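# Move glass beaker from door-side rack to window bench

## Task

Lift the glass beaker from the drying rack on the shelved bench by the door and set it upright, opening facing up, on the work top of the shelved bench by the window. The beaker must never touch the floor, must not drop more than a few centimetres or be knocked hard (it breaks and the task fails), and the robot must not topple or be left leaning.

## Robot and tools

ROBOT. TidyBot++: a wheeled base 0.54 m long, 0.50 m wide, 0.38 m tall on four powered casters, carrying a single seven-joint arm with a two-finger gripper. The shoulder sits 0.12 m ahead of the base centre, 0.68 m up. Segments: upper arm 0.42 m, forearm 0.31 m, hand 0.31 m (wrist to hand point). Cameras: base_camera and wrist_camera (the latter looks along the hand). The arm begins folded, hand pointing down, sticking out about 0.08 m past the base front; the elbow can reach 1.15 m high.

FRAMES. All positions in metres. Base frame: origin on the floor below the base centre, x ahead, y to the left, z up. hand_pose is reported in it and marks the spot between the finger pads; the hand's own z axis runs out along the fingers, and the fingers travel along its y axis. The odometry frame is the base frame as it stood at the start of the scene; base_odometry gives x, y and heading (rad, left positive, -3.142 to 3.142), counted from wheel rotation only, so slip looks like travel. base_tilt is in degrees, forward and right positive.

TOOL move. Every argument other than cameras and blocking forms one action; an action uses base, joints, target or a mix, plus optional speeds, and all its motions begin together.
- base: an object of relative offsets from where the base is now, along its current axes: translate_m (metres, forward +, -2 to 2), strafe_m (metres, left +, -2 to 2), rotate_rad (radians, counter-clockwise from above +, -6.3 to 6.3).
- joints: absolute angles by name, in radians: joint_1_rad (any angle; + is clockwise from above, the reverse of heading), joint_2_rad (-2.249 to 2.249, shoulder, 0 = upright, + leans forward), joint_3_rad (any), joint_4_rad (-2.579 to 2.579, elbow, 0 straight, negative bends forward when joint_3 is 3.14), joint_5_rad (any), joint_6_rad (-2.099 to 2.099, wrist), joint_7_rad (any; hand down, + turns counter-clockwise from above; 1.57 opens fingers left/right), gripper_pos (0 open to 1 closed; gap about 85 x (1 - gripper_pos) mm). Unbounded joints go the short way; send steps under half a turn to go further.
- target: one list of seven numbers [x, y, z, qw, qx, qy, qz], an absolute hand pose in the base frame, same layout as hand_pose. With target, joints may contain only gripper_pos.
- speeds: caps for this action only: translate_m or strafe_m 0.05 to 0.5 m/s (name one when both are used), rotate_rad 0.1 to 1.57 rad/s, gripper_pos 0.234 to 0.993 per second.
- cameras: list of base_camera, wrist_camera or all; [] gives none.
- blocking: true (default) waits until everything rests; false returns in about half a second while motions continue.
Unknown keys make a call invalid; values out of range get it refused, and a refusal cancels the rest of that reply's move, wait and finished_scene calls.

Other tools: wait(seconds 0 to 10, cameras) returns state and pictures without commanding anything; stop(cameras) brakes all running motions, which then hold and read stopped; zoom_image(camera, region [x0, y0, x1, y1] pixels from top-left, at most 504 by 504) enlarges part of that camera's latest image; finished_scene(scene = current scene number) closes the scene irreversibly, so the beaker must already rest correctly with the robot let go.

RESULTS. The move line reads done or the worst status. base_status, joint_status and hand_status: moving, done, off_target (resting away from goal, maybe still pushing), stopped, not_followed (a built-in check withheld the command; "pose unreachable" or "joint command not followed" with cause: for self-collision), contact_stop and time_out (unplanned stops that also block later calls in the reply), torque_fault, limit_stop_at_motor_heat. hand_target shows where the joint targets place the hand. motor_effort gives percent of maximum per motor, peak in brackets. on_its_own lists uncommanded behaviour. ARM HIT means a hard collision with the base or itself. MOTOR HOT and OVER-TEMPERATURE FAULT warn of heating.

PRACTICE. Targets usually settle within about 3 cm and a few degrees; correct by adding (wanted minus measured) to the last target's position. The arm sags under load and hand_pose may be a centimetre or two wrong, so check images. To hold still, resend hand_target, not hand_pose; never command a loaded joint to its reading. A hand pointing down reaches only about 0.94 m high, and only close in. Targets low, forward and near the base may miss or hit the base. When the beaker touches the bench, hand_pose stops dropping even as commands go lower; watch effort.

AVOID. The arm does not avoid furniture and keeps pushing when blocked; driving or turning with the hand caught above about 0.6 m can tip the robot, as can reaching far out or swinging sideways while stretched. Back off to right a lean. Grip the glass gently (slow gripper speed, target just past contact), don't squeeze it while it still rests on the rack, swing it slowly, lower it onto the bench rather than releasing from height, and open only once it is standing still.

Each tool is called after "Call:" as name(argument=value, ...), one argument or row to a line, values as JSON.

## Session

Call:
move(
  joints={"joint_6_rad":0.45},
)

Scene clock: 1.97 s.
move: done
base_odometry: x=+0.000 y=+0.000 heading=+0.000
base_tilt: forward=+0.5 right=+0.2
base_status: not commanded
joint_positions: joint_1_rad=-0.028 joint_2_rad=-0.385 joint_3_rad=+3.129 joint_4_rad=-2.510 joint_5_rad=-0.026 joint_6_rad=+0.364 joint_7_rad=+1.552 gripper_pos=+0.000
joint_status: all done
motor_effort: joint_1_rad=+0(1) joint_2_rad=-5(5) joint_3_rad=+0(1) joint_4_rad=+16(17) joint_5_rad=+1(1) joint_6_rad=+7(9) joint_7_rad=-1(2)
hand_pose: x=+0.5335 y=+0.0157 z=+0.8477 quat_wxyz=(-0.021, +0.771, -0.003, +0.637) (m; base frame)
hand_target: x=+0.5369 y=+0.0153 z=+0.8721 quat_wxyz=(-0.021, +0.744, -0.003, +0.668) (m; base frame)
hand_status: not commanded
pictures: base_camera, wrist_camera
Images, in order (width x height): base_camera 644x364, wrist_camera 644x476.

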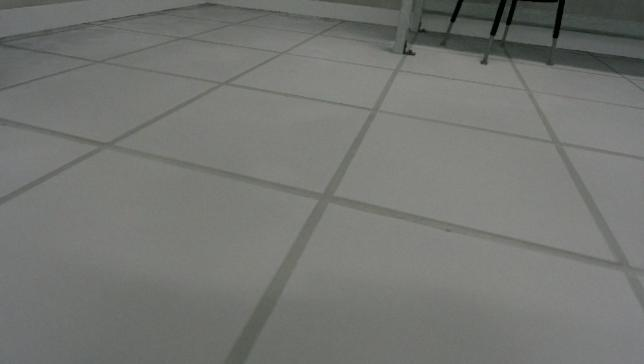

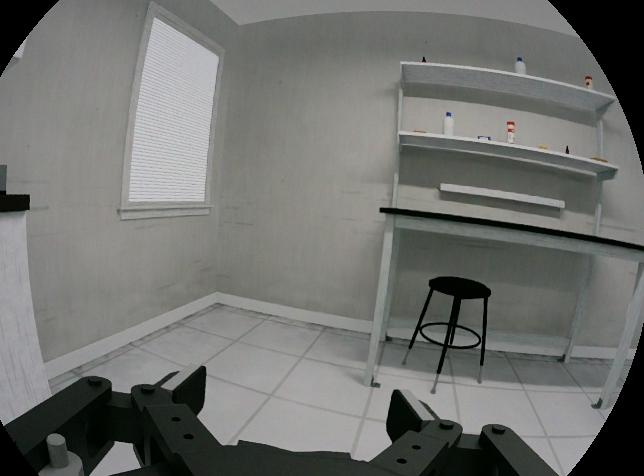

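Call:
move(
  base={"rotate_rad":2.7},
  joints={"joint_2_rad":-0.38,"joint_4_rad":-1.95,"joint_6_rad":0.1},
)

Scene clock: 5.77 s.
move: done
base_odometry: x=+0.000 y=+0.000 heading=+2.699
base_tilt: forward=+0.5 right=+0.2
base_status: done
joint_positions: joint_1_rad=-0.028 joint_2_rad=-0.385 joint_3_rad=+3.129 joint_4_rad=-1.970 joint_5_rad=-0.026 joint_6_rad=+0.169 joint_7_rad=+1.552 gripper_pos=+0.000
joint_status: all done
motor_effort: joint_1_rad=+0(2) joint_2_rad=-6(9) joint_3_rad=+0(2) joint_4_rad=+19(19) joint_5_rad=+0(1) joint_6_rad=+8(9) joint_7_rad=-1(2)
hand_pose: x=+0.5822 y=+0.0204 z=+1.1150 quat_wxyz=(-0.029, +0.651, -0.001, +0.759) (m; base frame)
hand_target: x=+0.5864 y=+0.0210 z=+1.1041 quat_wxyz=(-0.029, +0.671, -0.001, +0.741) (m; base frame)
hand_status: not commanded
pictures: base_camera, wrist_camera
Images, in order (width x height): base_camera 644x364, wrist_camera 644x476.

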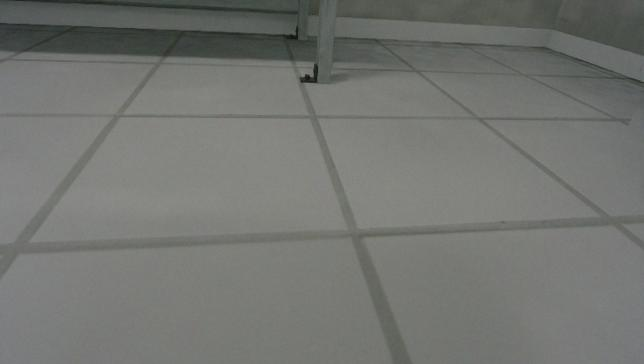

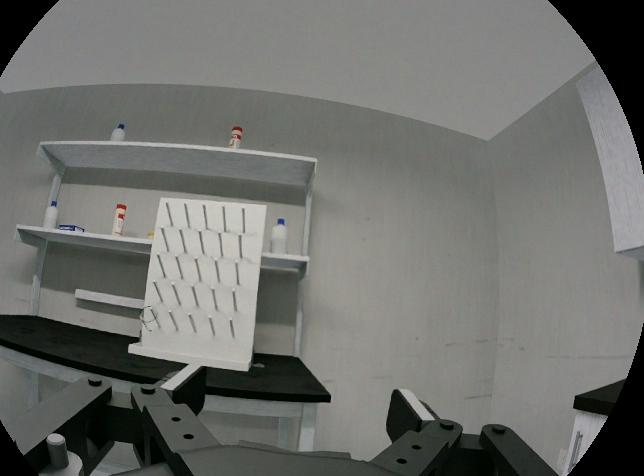

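Call:
zoom_image(
  camera="wrist_camera",
  region=[110, 190, 290, 380],
)

Scaled by 2.653.

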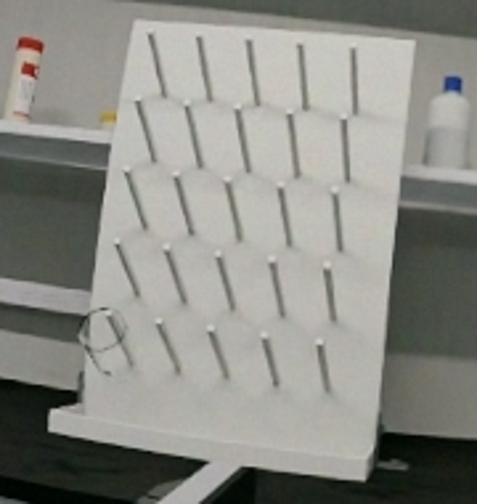

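Call:
move(
  base={"rotate_rad":0.16},
)

Scene clock: 9.43 s.
move: done
base_odometry: x=+0.000 y=+0.000 heading=+2.858
base_tilt: forward=+0.5 right=+0.2
base_status: done
joint_positions: joint_1_rad=-0.029 joint_2_rad=-0.385 joint_3_rad=+3.129 joint_4_rad=-1.970 joint_5_rad=-0.026 joint_6_rad=+0.168 joint_7_rad=+1.552 gripper_pos=+0.000
joint_status: not commanded
motor_effort: joint_1_rad=+0(2) joint_2_rad=-6(7) joint_3_rad=+0(2) joint_4_rad=+19(19) joint_5_rad=+0(1) joint_6_rad=+7(8) joint_7_rad=-1(2)
hand_pose: x=+0.5822 y=+0.0209 z=+1.1149 quat_wxyz=(-0.029, +0.651, -0.001, +0.759) (m; base frame)
hand_target: x=+0.5864 y=+0.0210 z=+1.1041 quat_wxyz=(-0.029, +0.671, -0.001, +0.741) (m; base frame)
hand_status: not commanded
pictures: base_camera, wrist_camera
Images, in order (width x height): base_camera 644x364, wrist_camera 644x476.

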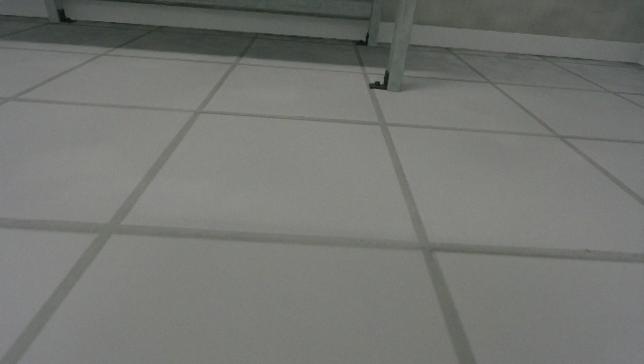

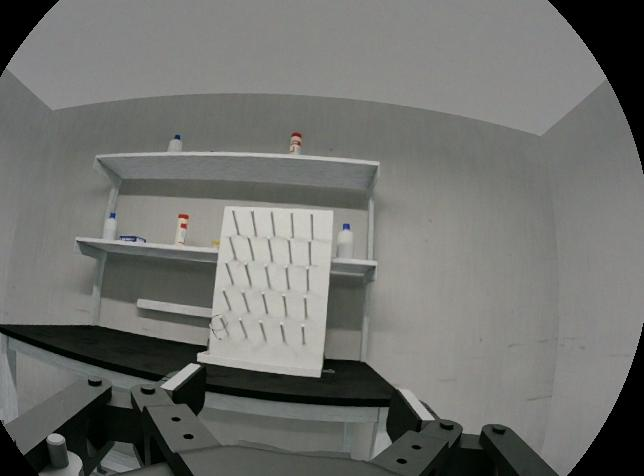

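Call:
move(
  base={"strafe_m":0.9},
  joints={"joint_1_rad":0.0,"joint_2_rad":0.41,"joint_3_rad":3.155,"joint_4_rad":-1.225,"joint_5_rad":1.65,"joint_6_rad":-1.63,"joint_7_rad":1.92},
)

Scene clock: 15.17 s.
move: done
base_odometry: x=-0.252 y=-0.864 heading=+2.859
base_tilt: forward=+0.6 right=+0.1
base_status: done
joint_positions: joint_1_rad=-0.009 joint_2_rad=+0.366 joint_3_rad=+3.136 joint_4_rad=-1.246 joint_5_rad=+1.558 joint_6_rad=-1.561 joint_7_rad=+1.858 gripper_pos=+0.000
joint_status: all done
motor_effort: joint_1_rad=+0(3) joint_2_rad=-26(27) joint_3_rad=+1(3) joint_4_rad=+14(19) joint_5_rad=+9(10) joint_6_rad=-2(8) joint_7_rad=-1(2)
hand_pose: x=+0.5908 y=-0.3042 z=+1.0567 quat_wxyz=(+0.694, +0.702, +0.125, -0.106) (m; base frame)
hand_target: x=+0.5799 y=-0.3124 z=+1.0745 quat_wxyz=(+0.717, +0.665, +0.115, -0.174) (m; base frame)
hand_status: not commanded
pictures: base_camera, wrist_camera
Images, in order (width x height): base_camera 644x364, wrist_camera 644x476.

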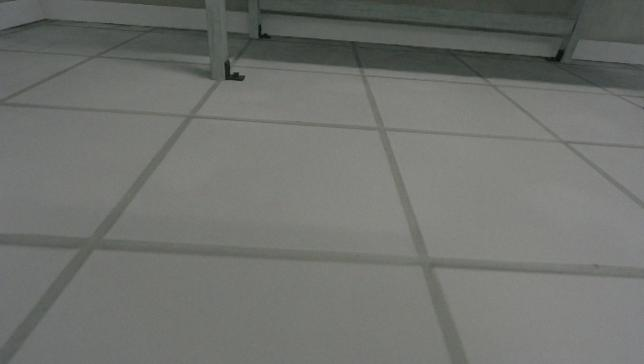

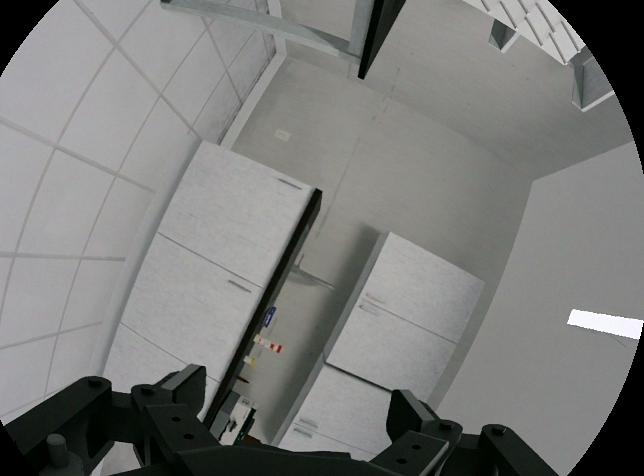

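Call:
move(
  base={"translate_m":0.6,"strafe_m":0.05},
  speeds={"translate_m":0.4},
)

Scene clock: 18.90 s.
move: done
base_odometry: x=-0.842 y=-0.745 heading=+2.860
base_tilt: forward=+0.6 right=+0.2
base_status: done
joint_positions: joint_1_rad=-0.008 joint_2_rad=+0.374 joint_3_rad=+3.136 joint_4_rad=-1.244 joint_5_rad=+1.562 joint_6_rad=-1.568 joint_7_rad=+1.858 gripper_pos=+0.000
joint_status: not commanded
motor_effort: joint_1_rad=+0(1) joint_2_rad=-26(28) joint_3_rad=+1(2) joint_4_rad=+14(14) joint_5_rad=+9(10) joint_6_rad=-2(3) joint_7_rad=-2(2)
hand_pose: x=+0.5913 y=-0.3048 z=+1.0550 quat_wxyz=(+0.694, +0.700, +0.124, -0.112) (m; base frame)
hand_target: x=+0.5799 y=-0.3124 z=+1.0745 quat_wxyz=(+0.717, +0.665, +0.115, -0.174) (m; base frame)
hand_status: not commanded
pictures: base_camera, wrist_camera
Images, in order (width x height): base_camera 644x364, wrist_camera 644x476.

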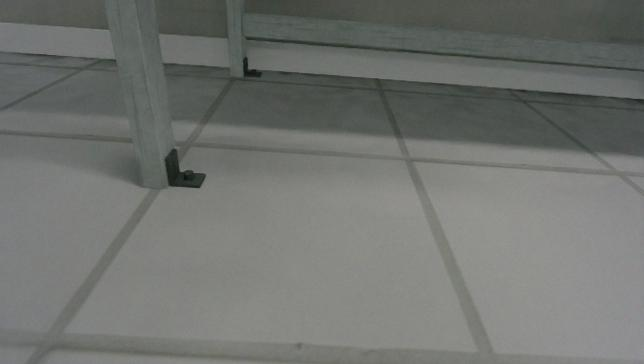

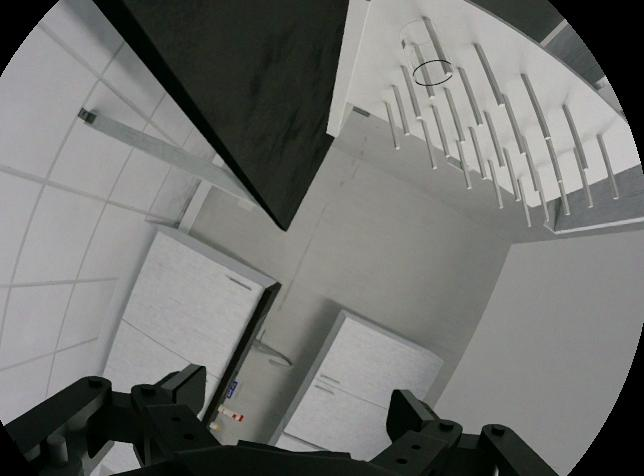

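Call:
move(
  base={"translate_m":0.35},
  speeds={"translate_m":0.3},
  joints={"joint_2_rad":0.35},
)

Scene clock: 23.03 s.
move: done
base_odometry: x=-1.178 y=-0.648 heading=+2.860
base_tilt: forward=+0.6 right=+0.2
base_status: done
joint_positions: joint_1_rad=-0.008 joint_2_rad=+0.361 joint_3_rad=+3.136 joint_4_rad=-1.243 joint_5_rad=+1.563 joint_6_rad=-1.570 joint_7_rad=+1.858 gripper_pos=+0.000
joint_status: all done
motor_effort: joint_1_rad=+0(1) joint_2_rad=-26(28) joint_3_rad=+0(2) joint_4_rad=+14(14) joint_5_rad=+9(10) joint_6_rad=-3(3) joint_7_rad=-2(2)
hand_pose: x=+0.5858 y=-0.3050 z=+1.0618 quat_wxyz=(+0.695, +0.701, +0.118, -0.108) (m; base frame)
hand_target: x=+0.5556 y=-0.3124 z=+1.1014 quat_wxyz=(+0.720, +0.670, +0.093, -0.153) (m; base frame)
hand_status: not commanded
pictures: base_camera, wrist_camera
Images, in order (width x height): base_camera 644x364, wrist_camera 644x476.

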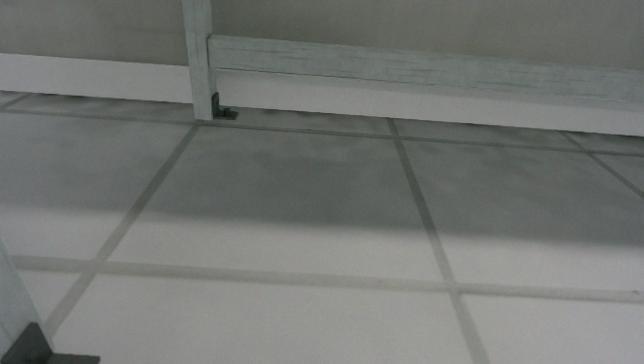

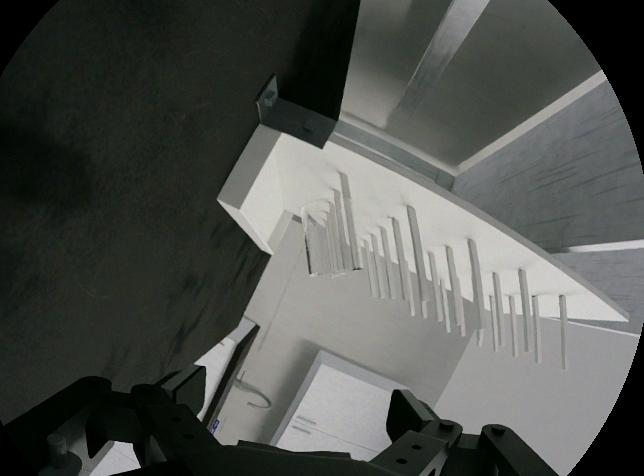

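Call:
move(
  base={"strafe_m":-0.12},
  speeds={"strafe_m":0.15},
  cameras=[],
)

Call:
move(
  base={"translate_m":0.06},
  speeds={"translate_m":0.1},
)

Scene clock: 56.20 s.
move: done
base_odometry: x=-1.145 y=-0.532 heading=+2.860
base_tilt: forward=+0.6 right=+0.2
base_status: done
joint_positions: joint_1_rad=-0.002 joint_2_rad=+0.361 joint_3_rad=+3.140 joint_4_rad=-1.243 joint_5_rad=+1.563 joint_6_rad=-1.570 joint_7_rad=+1.858 gripper_pos=+0.000
joint_status: not commanded
motor_effort: joint_1_rad=+1(3) joint_2_rad=-26(27) joint_3_rad=+1(3) joint_4_rad=+14(14) joint_5_rad=+9(9) joint_6_rad=-2(3) joint_7_rad=-1(2)
hand_pose: x=+0.5830 y=-0.3088 z=+1.0622 quat_wxyz=(+0.695, +0.701, +0.115, -0.111) (m; base frame)
hand_target: x=+0.5556 y=-0.3124 z=+1.1014 quat_wxyz=(+0.720, +0.670, +0.093, -0.153) (m; base frame)
hand_status: not commanded
pictures: none
No camera images: "cameras" was empty.

Scene clock: 57.33 s.
move: done
base_odometry: x=-1.203 y=-0.516 heading=+2.860
base_tilt: forward=+0.6 right=+0.2
base_status: done
joint_positions: joint_1_rad=-0.002 joint_2_rad=+0.360 joint_3_rad=+3.140 joint_4_rad=-1.242 joint_5_rad=+1.564 joint_6_rad=-1.571 joint_7_rad=+1.858 gripper_pos=+0.000
joint_status: not commanded
motor_effort: joint_1_rad=+0(1) joint_2_rad=-25(29) joint_3_rad=+2(2) joint_4_rad=+14(15) joint_5_rad=+9(9) joint_6_rad=-2(3) joint_7_rad=-1(2)
hand_pose: x=+0.5822 y=-0.3088 z=+1.0631 quat_wxyz=(+0.696, +0.701, +0.114, -0.111) (m; base frame)
hand_target: x=+0.5556 y=-0.3124 z=+1.1014 quat_wxyz=(+0.720, +0.670, +0.093, -0.153) (m; base frame)
hand_status: not commanded
pictures: base_camera, wrist_camera
Images, in order (width x height): base_camera 644x364, wrist_camera 644x476.

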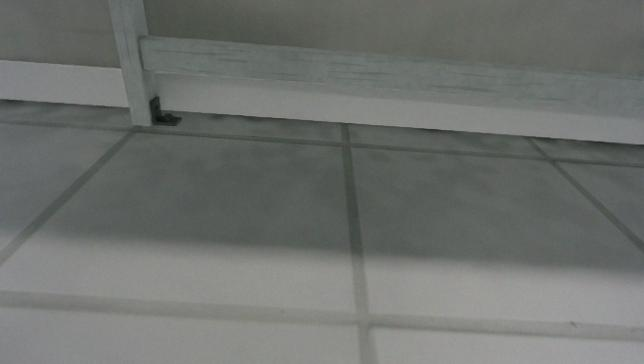

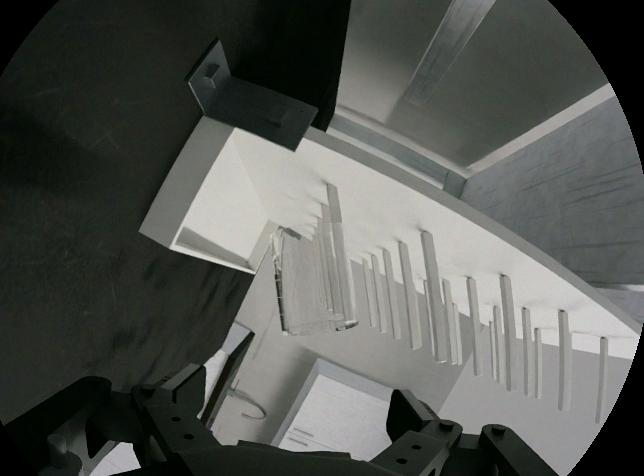

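Call:
move(
  base={"translate_m":0.035},
  speeds={"translate_m":0.1},
  joints={"joint_5_rad":1.69,"joint_6_rad":-1.65,"joint_7_rad":1.95},
  cameras=[],
)

Call:
move(
  base={"strafe_m":-0.07},
  speeds={"strafe_m":0.1},
  cameras=["wrist_camera"],
)

Scene clock: 60.57 s.
move: done
base_odometry: x=-1.237 y=-0.506 heading=+2.860
base_tilt: forward=+0.6 right=+0.1
base_status: done
joint_positions: joint_1_rad=-0.002 joint_2_rad=+0.359 joint_3_rad=+3.140 joint_4_rad=-1.241 joint_5_rad=+1.609 joint_6_rad=-1.595 joint_7_rad=+1.894 gripper_pos=+0.000
joint_status: all done
motor_effort: joint_1_rad=+0(1) joint_2_rad=-25(28) joint_3_rad=+1(2) joint_4_rad=+14(15) joint_5_rad=+9(10) joint_6_rad=-2(3) joint_7_rad=+0(2)
hand_pose: x=+0.5750 y=-0.3086 z=+1.0781 quat_wxyz=(+0.708, +0.684, +0.115, -0.133) (m; base frame)
hand_target: x=+0.5494 y=-0.3106 z=+1.1138 quat_wxyz=(+0.729, +0.655, +0.093, -0.173) (m; base frame)
hand_status: not commanded
pictures: none
No camera images: "cameras" was empty.

Scene clock: 61.80 s.
move: done
base_odometry: x=-1.217 y=-0.438 heading=+2.860
base_tilt: forward=+0.6 right=+0.2
base_status: done
joint_positions: joint_1_rad=+0.000 joint_2_rad=+0.359 joint_3_rad=+3.141 joint_4_rad=-1.241 joint_5_rad=+1.609 joint_6_rad=-1.595 joint_7_rad=+1.894 gripper_pos=+0.000
joint_status: not commanded
motor_effort: joint_1_rad=+0(3) joint_2_rad=-25(27) joint_3_rad=+1(3) joint_4_rad=+14(14) joint_5_rad=+8(10) joint_6_rad=-2(3) joint_7_rad=-1(2)
hand_pose: x=+0.5740 y=-0.3098 z=+1.0782 quat_wxyz=(+0.708, +0.684, +0.114, -0.134) (m; base frame)
hand_target: x=+0.5494 y=-0.3106 z=+1.1138 quat_wxyz=(+0.729, +0.655, +0.093, -0.173) (m; base frame)
hand_status: not commanded
pictures: wrist_camera
Images, in order (width x height): wrist_camera 644x476.

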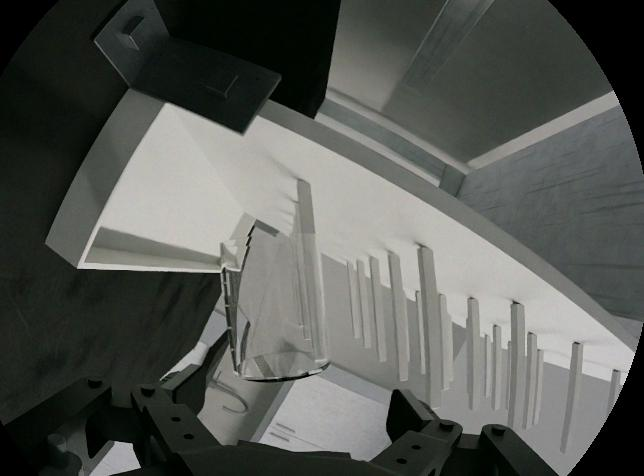

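Call:
move(
  joints={"joint_2_rad":0.45,"joint_7_rad":1.99},
  cameras=["wrist_camera"],
)

Scene clock: 64.73 s.
move: done
base_odometry: x=-1.217 y=-0.438 heading=+2.860
base_tilt: forward=+0.5 right=+0.1
base_status: not commanded
joint_positions: joint_1_rad=+0.000 joint_2_rad=+0.392 joint_3_rad=+3.141 joint_4_rad=-1.239 joint_5_rad=+1.609 joint_6_rad=-1.595 joint_7_rad=+1.928 gripper_pos=+0.000
joint_status: all done
motor_effort: joint_1_rad=+0(1) joint_2_rad=-17(26) joint_3_rad=+1(2) joint_4_rad=+14(17) joint_5_rad=+9(11) joint_6_rad=-2(4) joint_7_rad=+0(2)
hand_pose: x=+0.5866 y=-0.3098 z=+1.0639 quat_wxyz=(+0.704, +0.680, +0.136, -0.156) (m; base frame)
hand_target: x=+0.5904 y=-0.3106 z=+1.0686 quat_wxyz=(+0.719, +0.643, +0.142, -0.220) (m; base frame)
hand_status: not commanded
pictures: wrist_camera
Images, in order (width x height): wrist_camera 644x476.

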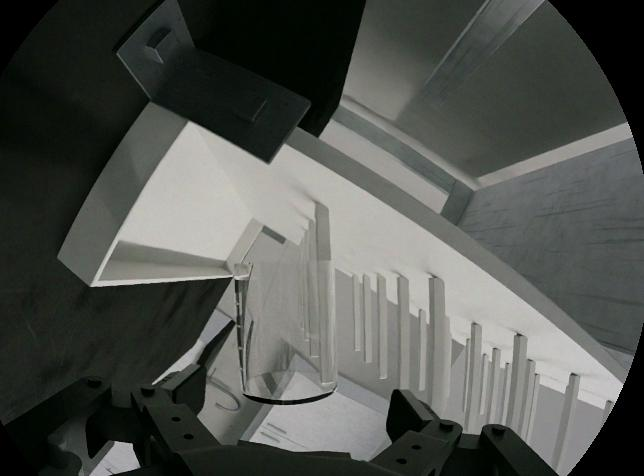

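Call:
move(
  joints={"joint_2_rad":0.475},
  base={"strafe_m":-0.04},
  speeds={"strafe_m":0.08},
  cameras=["wrist_camera"],
)

Scene clock: 66.70 s.
move: done
base_odometry: x=-1.206 y=-0.400 heading=+2.860
base_tilt: forward=+0.5 right=+0.2
base_status: done
joint_positions: joint_1_rad=-0.002 joint_2_rad=+0.392 joint_3_rad=+3.141 joint_4_rad=-1.239 joint_5_rad=+1.609 joint_6_rad=-1.595 joint_7_rad=+1.928 gripper_pos=+0.000
joint_status: all done
motor_effort: joint_1_rad=+0(4) joint_2_rad=-19(19) joint_3_rad=+1(2) joint_4_rad=+14(14) joint_5_rad=+9(9) joint_6_rad=-2(3) joint_7_rad=-1(2)
hand_pose: x=+0.5875 y=-0.3088 z=+1.0636 quat_wxyz=(+0.704, +0.679, +0.137, -0.156) (m; base frame)
hand_target: x=+0.5999 y=-0.3106 z=+1.0567 quat_wxyz=(+0.718, +0.640, +0.151, -0.228) (m; base frame)
hand_status: not commanded
pictures: wrist_camera
Images, in order (width x height): wrist_camera 644x476.

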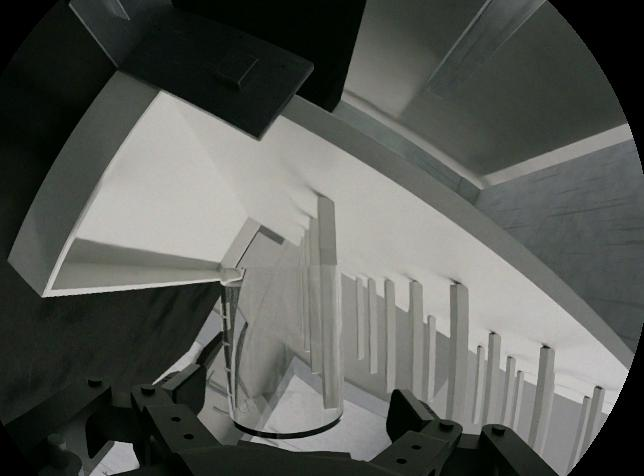

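Call:
move(
  joints={"joint_2_rad":0.5},
  base={"strafe_m":-0.03},
  speeds={"strafe_m":0.06},
  cameras=["wrist_camera"],
)

Scene clock: 68.77 s.
move: off_target
base_odometry: x=-1.198 y=-0.371 heading=+2.860
base_tilt: forward=+0.5 right=+0.2
base_status: done
joint_positions: joint_1_rad=-0.001 joint_2_rad=+0.394 joint_3_rad=+3.142 joint_4_rad=-1.239 joint_5_rad=+1.609 joint_6_rad=-1.595 joint_7_rad=+1.928 gripper_pos=+0.000
joint_status: joint_2_rad off_target (ended at +0.394, target +0.500)
motor_effort: joint_1_rad=+1(4) joint_2_rad=-14(20) joint_3_rad=+1(3) joint_4_rad=+14(14) joint_5_rad=+8(9) joint_6_rad=-2(3) joint_7_rad=-1(2)
hand_pose: x=+0.5879 y=-0.3094 z=+1.0627 quat_wxyz=(+0.704, +0.679, +0.137, -0.157) (m; base frame)
hand_target: x=+0.6092 y=-0.3106 z=+1.0446 quat_wxyz=(+0.716, +0.638, +0.160, -0.236) (m; base frame)
hand_status: not commanded
pictures: wrist_camera
Images, in order (width x height): wrist_camera 644x476.

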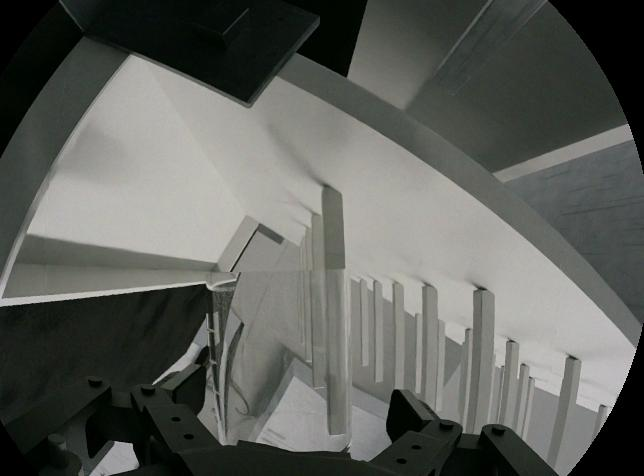

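Call:
move(
  joints={"joint_4_rad":-1.275,"joint_2_rad":0.48},
  cameras=["wrist_camera"],
)

Scene clock: 71.33 s.
move: done
base_odometry: x=-1.198 y=-0.371 heading=+2.860
base_tilt: forward=+0.5 right=+0.1
base_status: not commanded
joint_positions: joint_1_rad=-0.001 joint_2_rad=+0.394 joint_3_rad=+3.142 joint_4_rad=-1.258 joint_5_rad=+1.609 joint_6_rad=-1.595 joint_7_rad=+1.928 gripper_pos=+0.000
joint_status: all done
motor_effort: joint_1_rad=+1(1) joint_2_rad=-15(15) joint_3_rad=+2(2) joint_4_rad=+14(14) joint_5_rad=+9(10) joint_6_rad=-2(4) joint_7_rad=-1(2)
hand_pose: x=+0.5877 y=-0.3094 z=+1.0566 quat_wxyz=(+0.702, +0.678, +0.144, -0.164) (m; base frame)
hand_target: x=+0.6013 y=-0.3107 z=+1.0397 quat_wxyz=(+0.713, +0.634, +0.171, -0.245) (m; base frame)
hand_status: not commanded
pictures: wrist_camera
Images, in order (width x height): wrist_camera 644x476.

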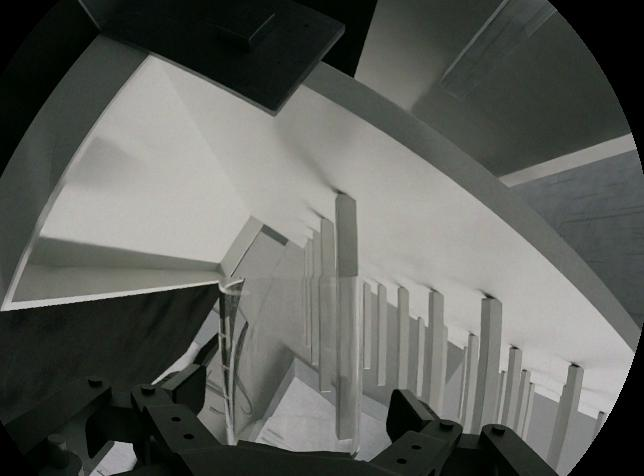

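Call:
move(
  joints={"joint_4_rad":-1.295},
  base={"strafe_m":-0.017},
  speeds={"strafe_m":0.05},
  cameras=["wrist_camera"],
)

Call:
zoom_image(
  camera="wrist_camera",
  region=[140, 220, 440, 470],
)

Scene clock: 73.23 s.
move: done
base_odometry: x=-1.193 y=-0.354 heading=+2.860
base_tilt: forward=+0.5 right=+0.1
base_status: done
joint_positions: joint_1_rad=-0.001 joint_2_rad=+0.394 joint_3_rad=+3.142 joint_4_rad=-1.273 joint_5_rad=+1.609 joint_6_rad=-1.595 joint_7_rad=+1.928 gripper_pos=+0.000
joint_status: all done
motor_effort: joint_1_rad=+0(4) joint_2_rad=-17(17) joint_3_rad=+1(3) joint_4_rad=+14(15) joint_5_rad=+8(10) joint_6_rad=-3(4) joint_7_rad=-1(2)
hand_pose: x=+0.5874 y=-0.3095 z=+1.0522 quat_wxyz=(+0.701, +0.676, +0.149, -0.169) (m; base frame)
hand_target: x=+0.6009 y=-0.3107 z=+1.0339 quat_wxyz=(+0.711, +0.632, +0.178, -0.252) (m; base frame)
hand_status: not commanded
pictures: wrist_camera
Images, in order (width x height): wrist_camera 644x476.

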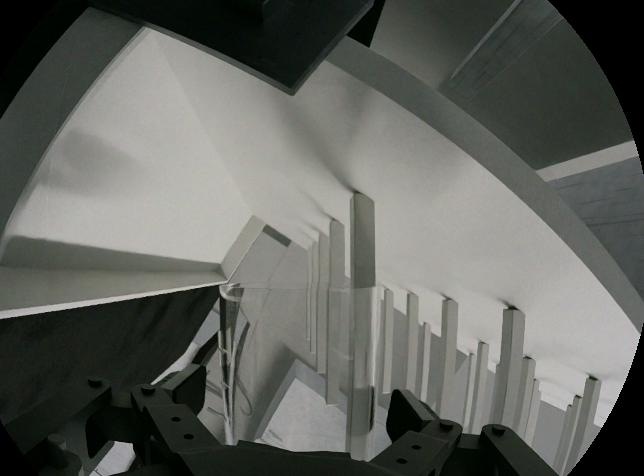

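Scaled by 1.680.

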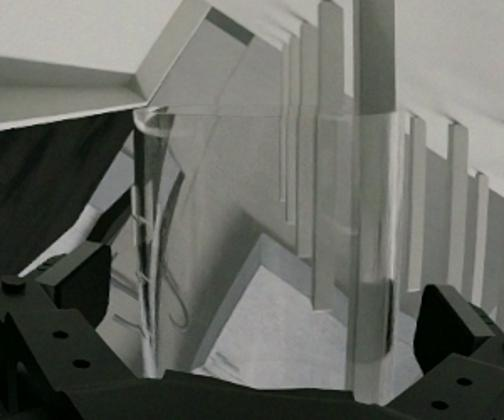

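Call:
move(
  base={"strafe_m":-0.011},
  speeds={"strafe_m":0.05},
  cameras=["wrist_camera"],
)

Call:
zoom_image(
  camera="wrist_camera",
  region=[140, 220, 440, 470],
)

Scene clock: 75.10 s.
move: done
base_odometry: x=-1.190 y=-0.343 heading=+2.860
base_tilt: forward=+0.5 right=+0.2
base_status: done
joint_positions: joint_1_rad=+0.000 joint_2_rad=+0.394 joint_3_rad=+3.142 joint_4_rad=-1.273 joint_5_rad=+1.609 joint_6_rad=-1.595 joint_7_rad=+1.928 gripper_pos=+0.000
joint_status: not commanded
motor_effort: joint_1_rad=+1(4) joint_2_rad=-15(16) joint_3_rad=+1(3) joint_4_rad=+14(14) joint_5_rad=+9(9) joint_6_rad=-2(4) joint_7_rad=-1(2)
hand_pose: x=+0.5869 y=-0.3101 z=+1.0523 quat_wxyz=(+0.701, +0.677, +0.148, -0.170) (m; base frame)
hand_target: x=+0.6009 y=-0.3107 z=+1.0339 quat_wxyz=(+0.711, +0.632, +0.178, -0.252) (m; base frame)
hand_status: not commanded
pictures: wrist_camera
Images, in order (width x height): wrist_camera 644x476.

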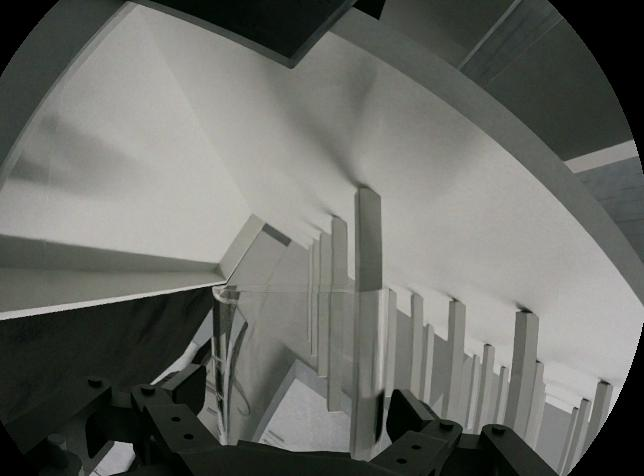

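Scaled by 1.680.

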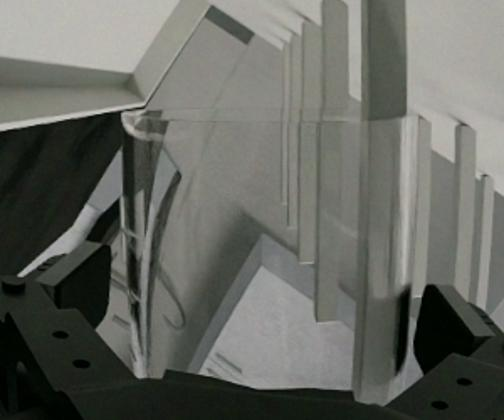

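Call:
move(
  base={"strafe_m":-0.006},
  speeds={"strafe_m":0.05},
  cameras=[],
)

Call:
move(
  joints={"gripper_pos":0.16},
  speeds={"gripper_pos":0.234},
  cameras=["wrist_camera"],
)

Call:
zoom_image(
  camera="wrist_camera",
  region=[140, 220, 440, 470],
)

Scene clock: 76.90 s.
move: done
base_odometry: x=-1.189 y=-0.338 heading=+2.861
base_tilt: forward=+0.5 right=+0.1
base_status: done
joint_positions: joint_1_rad=+0.002 joint_2_rad=+0.394 joint_3_rad=+3.143 joint_4_rad=-1.273 joint_5_rad=+1.609 joint_6_rad=-1.595 joint_7_rad=+1.928 gripper_pos=+0.000
joint_status: not commanded
motor_effort: joint_1_rad=+1(4) joint_2_rad=-16(17) joint_3_rad=+1(3) joint_4_rad=+14(14) joint_5_rad=+9(9) joint_6_rad=-2(3) joint_7_rad=-1(2)
hand_pose: x=+0.5861 y=-0.3113 z=+1.0523 quat_wxyz=(+0.701, +0.677, +0.147, -0.170) (m; base frame)
hand_target: x=+0.6009 y=-0.3107 z=+1.0339 quat_wxyz=(+0.711, +0.632, +0.178, -0.252) (m; base frame)
hand_status: not commanded
pictures: none
No camera images: "cameras" was empty.

Scene clock: 77.93 s.
move: done
base_odometry: x=-1.189 y=-0.338 heading=+2.861
base_tilt: forward=+0.5 right=+0.2
base_status: not commanded
joint_positions: joint_1_rad=+0.002 joint_2_rad=+0.394 joint_3_rad=+3.143 joint_4_rad=-1.273 joint_5_rad=+1.616 joint_6_rad=-1.596 joint_7_rad=+1.930 gripper_pos=+0.159
joint_status: all done
motor_effort: joint_1_rad=+2(2) joint_2_rad=-15(17) joint_3_rad=+1(3) joint_4_rad=+13(14) joint_5_rad=+7(9) joint_6_rad=-5(5) joint_7_rad=-1(2)
hand_pose: x=+0.5863 y=-0.3112 z=+1.0546 quat_wxyz=(+0.703, +0.674, +0.148, -0.171) (m; base frame)
hand_target: x=+0.6009 y=-0.3107 z=+1.0339 quat_wxyz=(+0.711, +0.632, +0.178, -0.252) (m; base frame)
hand_status: not commanded
pictures: wrist_camera
Images, in order (width x height): wrist_camera 644x476.

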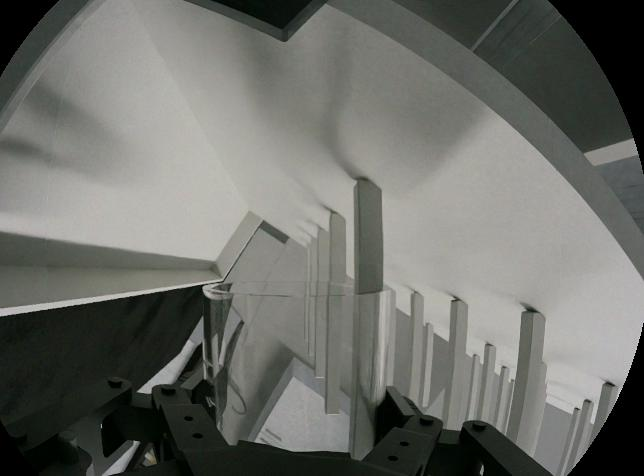

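Scaled by 1.680.

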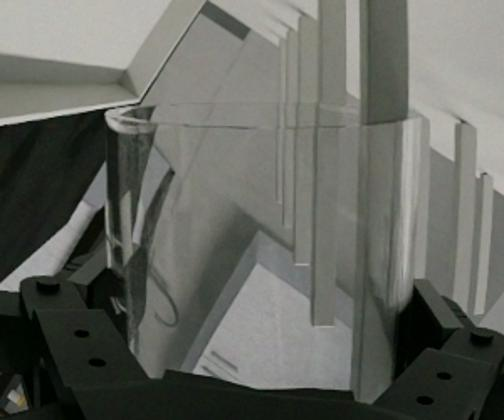

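Call:
move(
  joints={"gripper_pos":0.22},
  speeds={"gripper_pos":0.234},
  cameras=["wrist_camera"],
)

Scene clock: 78.97 s.
move: done
base_odometry: x=-1.189 y=-0.338 heading=+2.861
base_tilt: forward=+0.5 right=+0.2
base_status: not commanded
joint_positions: joint_1_rad=+0.002 joint_2_rad=+0.394 joint_3_rad=+3.143 joint_4_rad=-1.273 joint_5_rad=+1.617 joint_6_rad=-1.596 joint_7_rad=+1.932 gripper_pos=+0.192
joint_status: all done
motor_effort: joint_1_rad=+2(2) joint_2_rad=-16(17) joint_3_rad=+3(3) joint_4_rad=+13(13) joint_5_rad=+7(7) joint_6_rad=-3(5) joint_7_rad=-2(2)
hand_pose: x=+0.5863 y=-0.3112 z=+1.0549 quat_wxyz=(+0.703, +0.673, +0.148, -0.172) (m; base frame)
hand_target: x=+0.6009 y=-0.3107 z=+1.0339 quat_wxyz=(+0.711, +0.632, +0.178, -0.252) (m; base frame)
hand_status: not commanded
pictures: wrist_camera
Images, in order (width x height): wrist_camera 644x476.

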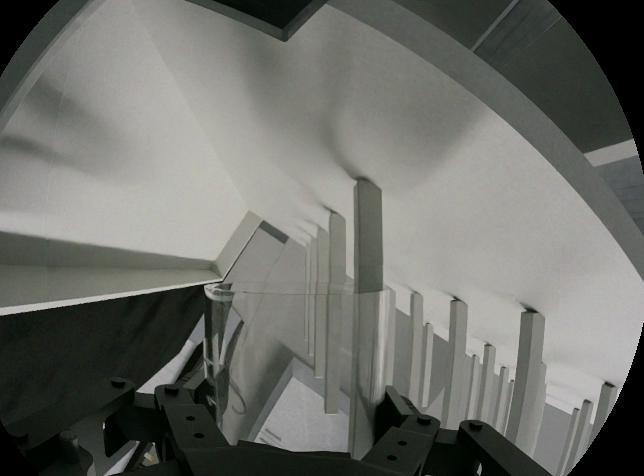

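Call:
wait(
  seconds=0.5,
  cameras=[],
)

Call:
zoom_image(
  camera="wrist_camera",
  region=[140, 220, 440, 470],
)

Scene clock: 80.37 s.
base_odometry: x=-1.189 y=-0.338 heading=+2.861
base_tilt: forward=+0.5 right=+0.2
base_status: not commanded
joint_positions: joint_1_rad=+0.002 joint_2_rad=+0.394 joint_3_rad=+3.143 joint_4_rad=-1.273 joint_5_rad=+1.617 joint_6_rad=-1.596 joint_7_rad=+1.932 gripper_pos=+0.194
joint_status: all done
motor_effort: joint_1_rad=+2(2) joint_2_rad=-16(17) joint_3_rad=+3(3) joint_4_rad=+13(13) joint_5_rad=+7(7) joint_6_rad=-4(5) joint_7_rad=-1(2)
hand_pose: x=+0.5863 y=-0.3112 z=+1.0549 quat_wxyz=(+0.704, +0.673, +0.148, -0.172) (m; base frame)
hand_target: x=+0.6009 y=-0.3107 z=+1.0339 quat_wxyz=(+0.711, +0.632, +0.178, -0.252) (m; base frame)
hand_status: not commanded
wait: 0.50 s; at rest from the start
pictures: none
No camera images: "cameras" was empty.

Scaled by 1.680.

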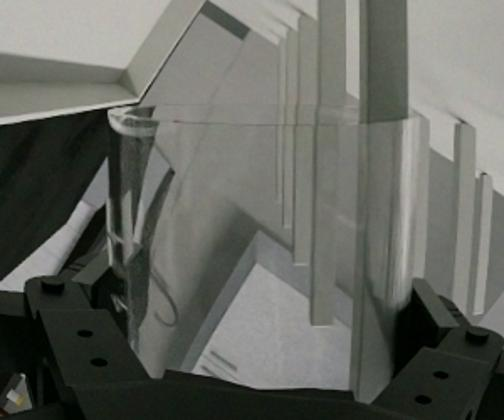

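Call:
move(
  joints={"gripper_pos":0.06},
  speeds={"gripper_pos":0.234},
  cameras=["wrist_camera"],
)

Call:
zoom_image(
  camera="wrist_camera",
  region=[140, 220, 440, 470],
)

Scene clock: 82.33 s.
move: done
base_odometry: x=-1.189 y=-0.338 heading=+2.861
base_tilt: forward=+0.5 right=+0.2
base_status: not commanded
joint_positions: joint_1_rad=+0.002 joint_2_rad=+0.394 joint_3_rad=+3.143 joint_4_rad=-1.273 joint_5_rad=+1.617 joint_6_rad=-1.596 joint_7_rad=+1.932 gripper_pos=+0.060
joint_status: all done
motor_effort: joint_1_rad=+0(2) joint_2_rad=-16(17) joint_3_rad=+2(3) joint_4_rad=+13(14) joint_5_rad=+9(10) joint_6_rad=-2(5) joint_7_rad=-1(2)
hand_pose: x=+0.5862 y=-0.3112 z=+1.0548 quat_wxyz=(+0.703, +0.673, +0.148, -0.172) (m; base frame)
hand_target: x=+0.6009 y=-0.3107 z=+1.0339 quat_wxyz=(+0.711, +0.632, +0.178, -0.252) (m; base frame)
hand_status: not commanded
pictures: wrist_camera
Images, in order (width x height): wrist_camera 644x476.

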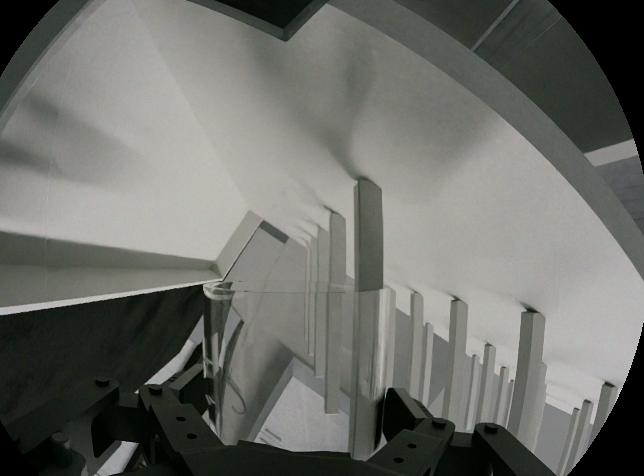

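Scaled by 1.680.

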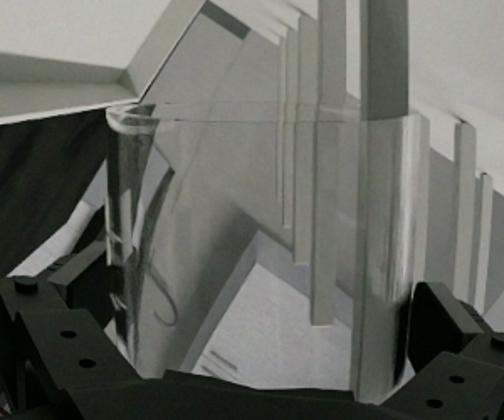

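Call:
move(
  joints={"gripper_pos":0.0},
  speeds={"gripper_pos":0.3},
  cameras=[],
)

Call:
move(
  base={"strafe_m":-0.007},
  speeds={"strafe_m":0.05},
  cameras=[],
)

Call:
move(
  joints={"gripper_pos":0.16},
  speeds={"gripper_pos":0.234},
  cameras=["wrist_camera"],
)

Call:
zoom_image(
  camera="wrist_camera",
  region=[140, 220, 440, 470],
)

Scene clock: 84.67 s.
move: done
base_odometry: x=-1.189 y=-0.338 heading=+2.861
base_tilt: forward=+0.5 right=+0.2
base_status: not commanded
joint_positions: joint_1_rad=+0.002 joint_2_rad=+0.394 joint_3_rad=+3.143 joint_4_rad=-1.273 joint_5_rad=+1.617 joint_6_rad=-1.596 joint_7_rad=+1.932 gripper_pos=+0.000
joint_status: all done
motor_effort: joint_1_rad=+0(0) joint_2_rad=-17(17) joint_3_rad=+1(2) joint_4_rad=+14(14) joint_5_rad=+9(10) joint_6_rad=-3(4) joint_7_rad=-2(2)
hand_pose: x=+0.5862 y=-0.3112 z=+1.0548 quat_wxyz=(+0.703, +0.673, +0.148, -0.172) (m; base frame)
hand_target: x=+0.6009 y=-0.3107 z=+1.0339 quat_wxyz=(+0.711, +0.632, +0.178, -0.252) (m; base frame)
hand_status: not commanded
pictures: none
No camera images: "cameras" was empty.

Scene clock: 85.30 s.
move: done
base_odometry: x=-1.187 y=-0.331 heading=+2.861
base_tilt: forward=+0.5 right=+0.2
base_status: done
joint_positions: joint_1_rad=+0.003 joint_2_rad=+0.394 joint_3_rad=+3.143 joint_4_rad=-1.273 joint_5_rad=+1.617 joint_6_rad=-1.596 joint_7_rad=+1.932 gripper_pos=+0.000
joint_status: not commanded
motor_effort: joint_1_rad=+1(3) joint_2_rad=-17(17) joint_3_rad=+1(3) joint_4_rad=+14(14) joint_5_rad=+9(9) joint_6_rad=-2(3) joint_7_rad=-1(2)
hand_pose: x=+0.5860 y=-0.3115 z=+1.0548 quat_wxyz=(+0.703, +0.673, +0.148, -0.173) (m; base frame)
hand_target: x=+0.6009 y=-0.3107 z=+1.0339 quat_wxyz=(+0.711, +0.632, +0.178, -0.252) (m; base frame)
hand_status: not commanded
pictures: none
No camera images: "cameras" was empty.

Scene clock: 86.30 s.
move: done
base_odometry: x=-1.187 y=-0.331 heading=+2.861
base_tilt: forward=+0.5 right=+0.2
base_status: not commanded
joint_positions: joint_1_rad=+0.003 joint_2_rad=+0.394 joint_3_rad=+3.143 joint_4_rad=-1.273 joint_5_rad=+1.618 joint_6_rad=-1.596 joint_7_rad=+1.932 gripper_pos=+0.160
joint_status: all done
motor_effort: joint_1_rad=+1(1) joint_2_rad=-17(17) joint_3_rad=+2(2) joint_4_rad=+13(14) joint_5_rad=+8(9) joint_6_rad=-4(5) joint_7_rad=-1(2)
hand_pose: x=+0.5860 y=-0.3115 z=+1.0551 quat_wxyz=(+0.704, +0.673, +0.148, -0.173) (m; base frame)
hand_target: x=+0.6009 y=-0.3107 z=+1.0339 quat_wxyz=(+0.711, +0.632, +0.178, -0.252) (m; base frame)
hand_status: not commanded
pictures: wrist_camera
Images, in order (width x height): wrist_camera 644x476.

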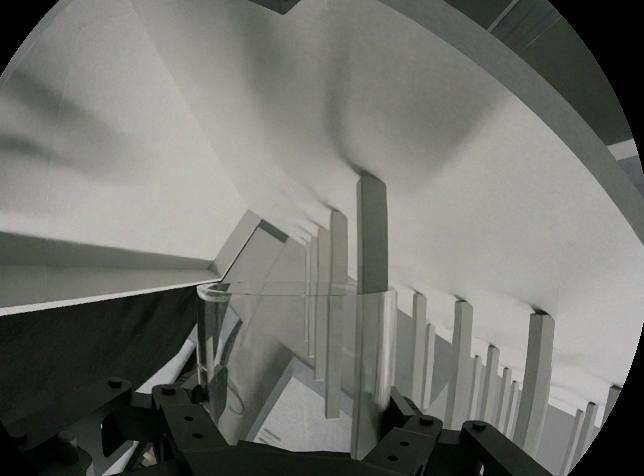

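Scaled by 1.680.

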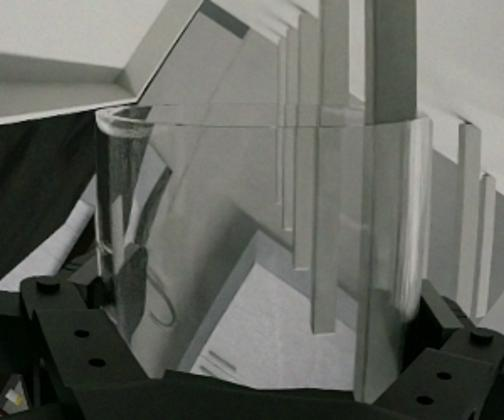

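Call:
move(
  joints={"gripper_pos":0.22},
  speeds={"gripper_pos":0.234},
  cameras=[],
)

Call:
wait(
  seconds=0.3,
  cameras=[],
)

Scene clock: 87.37 s.
move: done
base_odometry: x=-1.187 y=-0.331 heading=+2.861
base_tilt: forward=+0.5 right=+0.2
base_status: not commanded
joint_positions: joint_1_rad=+0.003 joint_2_rad=+0.394 joint_3_rad=+3.143 joint_4_rad=-1.273 joint_5_rad=+1.619 joint_6_rad=-1.596 joint_7_rad=+1.932 gripper_pos=+0.191
joint_status: all done
motor_effort: joint_1_rad=+2(2) joint_2_rad=-15(17) joint_3_rad=+3(3) joint_4_rad=+13(14) joint_5_rad=+7(8) joint_6_rad=-5(5) joint_7_rad=-1(2)
hand_pose: x=+0.5860 y=-0.3114 z=+1.0553 quat_wxyz=(+0.704, +0.673, +0.148, -0.173) (m; base frame)
hand_target: x=+0.6009 y=-0.3107 z=+1.0339 quat_wxyz=(+0.711, +0.632, +0.178, -0.252) (m; base frame)
hand_status: not commanded
pictures: none
No camera images: "cameras" was empty.

Scene clock: 87.67 s.
base_odometry: x=-1.187 y=-0.331 heading=+2.861
base_tilt: forward=+0.5 right=+0.2
base_status: not commanded
joint_positions: joint_1_rad=+0.003 joint_2_rad=+0.394 joint_3_rad=+3.143 joint_4_rad=-1.273 joint_5_rad=+1.619 joint_6_rad=-1.596 joint_7_rad=+1.932 gripper_pos=+0.192
joint_status: all done
motor_effort: joint_1_rad=+2(2) joint_2_rad=-15(17) joint_3_rad=+3(3) joint_4_rad=+13(14) joint_5_rad=+7(8) joint_6_rad=-4(5) joint_7_rad=-1(2)
hand_pose: x=+0.5860 y=-0.3114 z=+1.0553 quat_wxyz=(+0.704, +0.673, +0.148, -0.173) (m; base frame)
hand_target: x=+0.6009 y=-0.3107 z=+1.0339 quat_wxyz=(+0.711, +0.632, +0.178, -0.252) (m; base frame)
hand_status: not commanded
wait: 0.30 s; at rest by 0.27 s
pictures: none
No camera images: "cameras" was empty.

Call:
move(
  joints={"gripper_pos":0.235},
  speeds={"gripper_pos":0.234},
  cameras=[],
)

Call:
move(
  joints={"joint_2_rad":0.37},
  cameras=["wrist_camera"],
)

Scene clock: 89.70 s.
move: off_target
base_odometry: x=-1.187 y=-0.331 heading=+2.861
base_tilt: forward=+0.6 right=+0.1
base_status: not commanded
joint_positions: joint_1_rad=+0.003 joint_2_rad=+0.394 joint_3_rad=+3.143 joint_4_rad=-1.273 joint_5_rad=+1.619 joint_6_rad=-1.596 joint_7_rad=+1.932 gripper_pos=+0.192
joint_status: gripper_pos off_target (ended at +0.192, target +0.235)
motor_effort: joint_1_rad=+2(2) joint_2_rad=-16(16) joint_3_rad=+3(3) joint_4_rad=+13(13) joint_5_rad=+7(8) joint_6_rad=-4(5) joint_7_rad=-1(2)
hand_pose: x=+0.5860 y=-0.3114 z=+1.0553 quat_wxyz=(+0.704, +0.673, +0.148, -0.173) (m; base frame)
hand_target: x=+0.6009 y=-0.3107 z=+1.0339 quat_wxyz=(+0.711, +0.632, +0.178, -0.252) (m; base frame)
hand_status: not commanded
pictures: none
No camera images: "cameras" was empty.

Scene clock: 90.63 s.
move: done
base_odometry: x=-1.187 y=-0.331 heading=+2.861
base_tilt: forward=+0.6 right=+0.2
base_status: not commanded
joint_positions: joint_1_rad=+0.003 joint_2_rad=+0.392 joint_3_rad=+3.143 joint_4_rad=-1.274 joint_5_rad=+1.619 joint_6_rad=-1.596 joint_7_rad=+1.932 gripper_pos=+0.192
joint_status: all done
motor_effort: joint_1_rad=+0(2) joint_2_rad=-25(25) joint_3_rad=+1(3) joint_4_rad=+14(15) joint_5_rad=+10(10) joint_6_rad=-2(5) joint_7_rad=-1(2)
hand_pose: x=+0.5851 y=-0.3114 z=+1.0564 quat_wxyz=(+0.704, +0.673, +0.147, -0.172) (m; base frame)
hand_target: x=+0.5593 y=-0.3107 z=+1.0847 quat_wxyz=(+0.720, +0.645, +0.139, -0.217) (m; base frame)
hand_status: not commanded
pictures: wrist_camera
Images, in order (width x height): wrist_camera 644x476.

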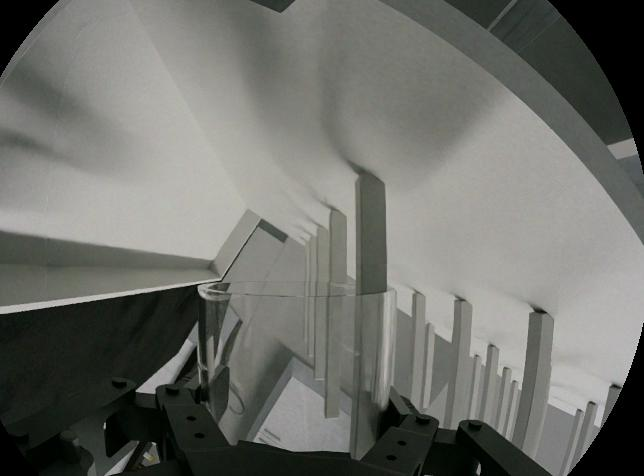

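Call:
move(
  joints={"joint_2_rad":0.33},
  cameras=["wrist_camera"],
)

Scene clock: 92.00 s.
move: done
base_odometry: x=-1.187 y=-0.331 heading=+2.861
base_tilt: forward=+0.6 right=+0.2
base_status: not commanded
joint_positions: joint_1_rad=+0.003 joint_2_rad=+0.368 joint_3_rad=+3.143 joint_4_rad=-1.274 joint_5_rad=+1.619 joint_6_rad=-1.596 joint_7_rad=+1.932 gripper_pos=+0.192
joint_status: all done
motor_effort: joint_1_rad=+0(1) joint_2_rad=-26(29) joint_3_rad=+1(2) joint_4_rad=+14(15) joint_5_rad=+10(10) joint_6_rad=-2(3) joint_7_rad=-1(2)
hand_pose: x=+0.5758 y=-0.3114 z=+1.0676 quat_wxyz=(+0.706, +0.675, +0.139, -0.164) (m; base frame)
hand_target: x=+0.5429 y=-0.3107 z=+1.1020 quat_wxyz=(+0.722, +0.649, +0.124, -0.204) (m; base frame)
hand_status: not commanded
pictures: wrist_camera
Images, in order (width x height): wrist_camera 644x476.

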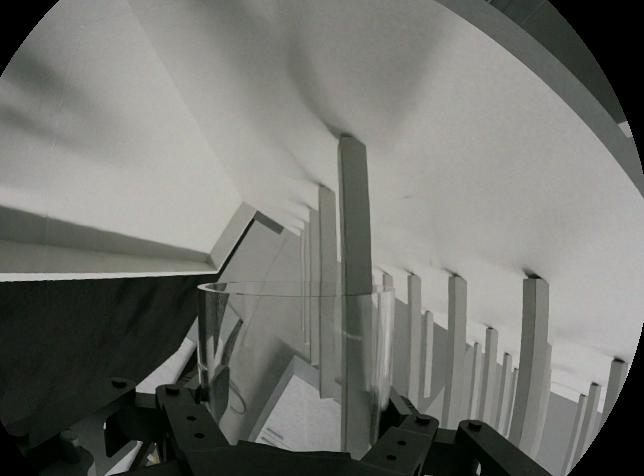

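Call:
move(
  joints={"joint_2_rad":0.285},
  base={"translate_m":-0.025},
  speeds={"translate_m":0.06},
  cameras=["wrist_camera"],
)

Scene clock: 93.57 s.
move: done
base_odometry: x=-1.163 y=-0.337 heading=+2.861
base_tilt: forward=+0.5 right=+0.1
base_status: done
joint_positions: joint_1_rad=+0.003 joint_2_rad=+0.308 joint_3_rad=+3.143 joint_4_rad=-1.275 joint_5_rad=+1.619 joint_6_rad=-1.597 joint_7_rad=+1.932 gripper_pos=+0.192
joint_status: all done
motor_effort: joint_1_rad=+1(1) joint_2_rad=-25(31) joint_3_rad=+1(3) joint_4_rad=+15(15) joint_5_rad=+10(11) joint_6_rad=-2(4) joint_7_rad=+0(2)
hand_pose: x=+0.5516 y=-0.3113 z=+1.0940 quat_wxyz=(+0.710, +0.680, +0.118, -0.144) (m; base frame)
hand_target: x=+0.5235 y=-0.3107 z=+1.1206 quat_wxyz=(+0.725, +0.653, +0.108, -0.189) (m; base frame)
hand_status: not commanded
pictures: wrist_camera
Images, in order (width x height): wrist_camera 644x476.

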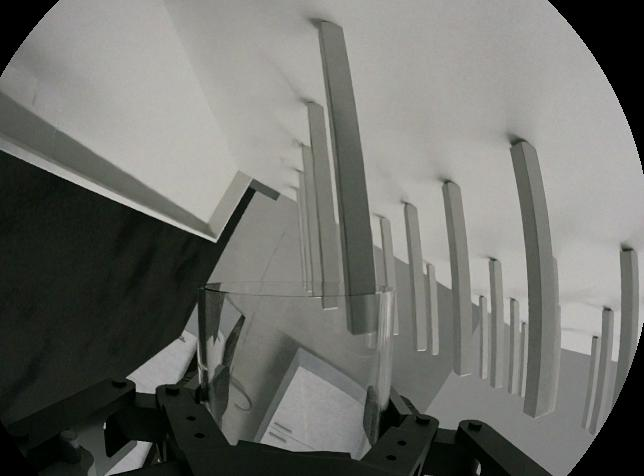

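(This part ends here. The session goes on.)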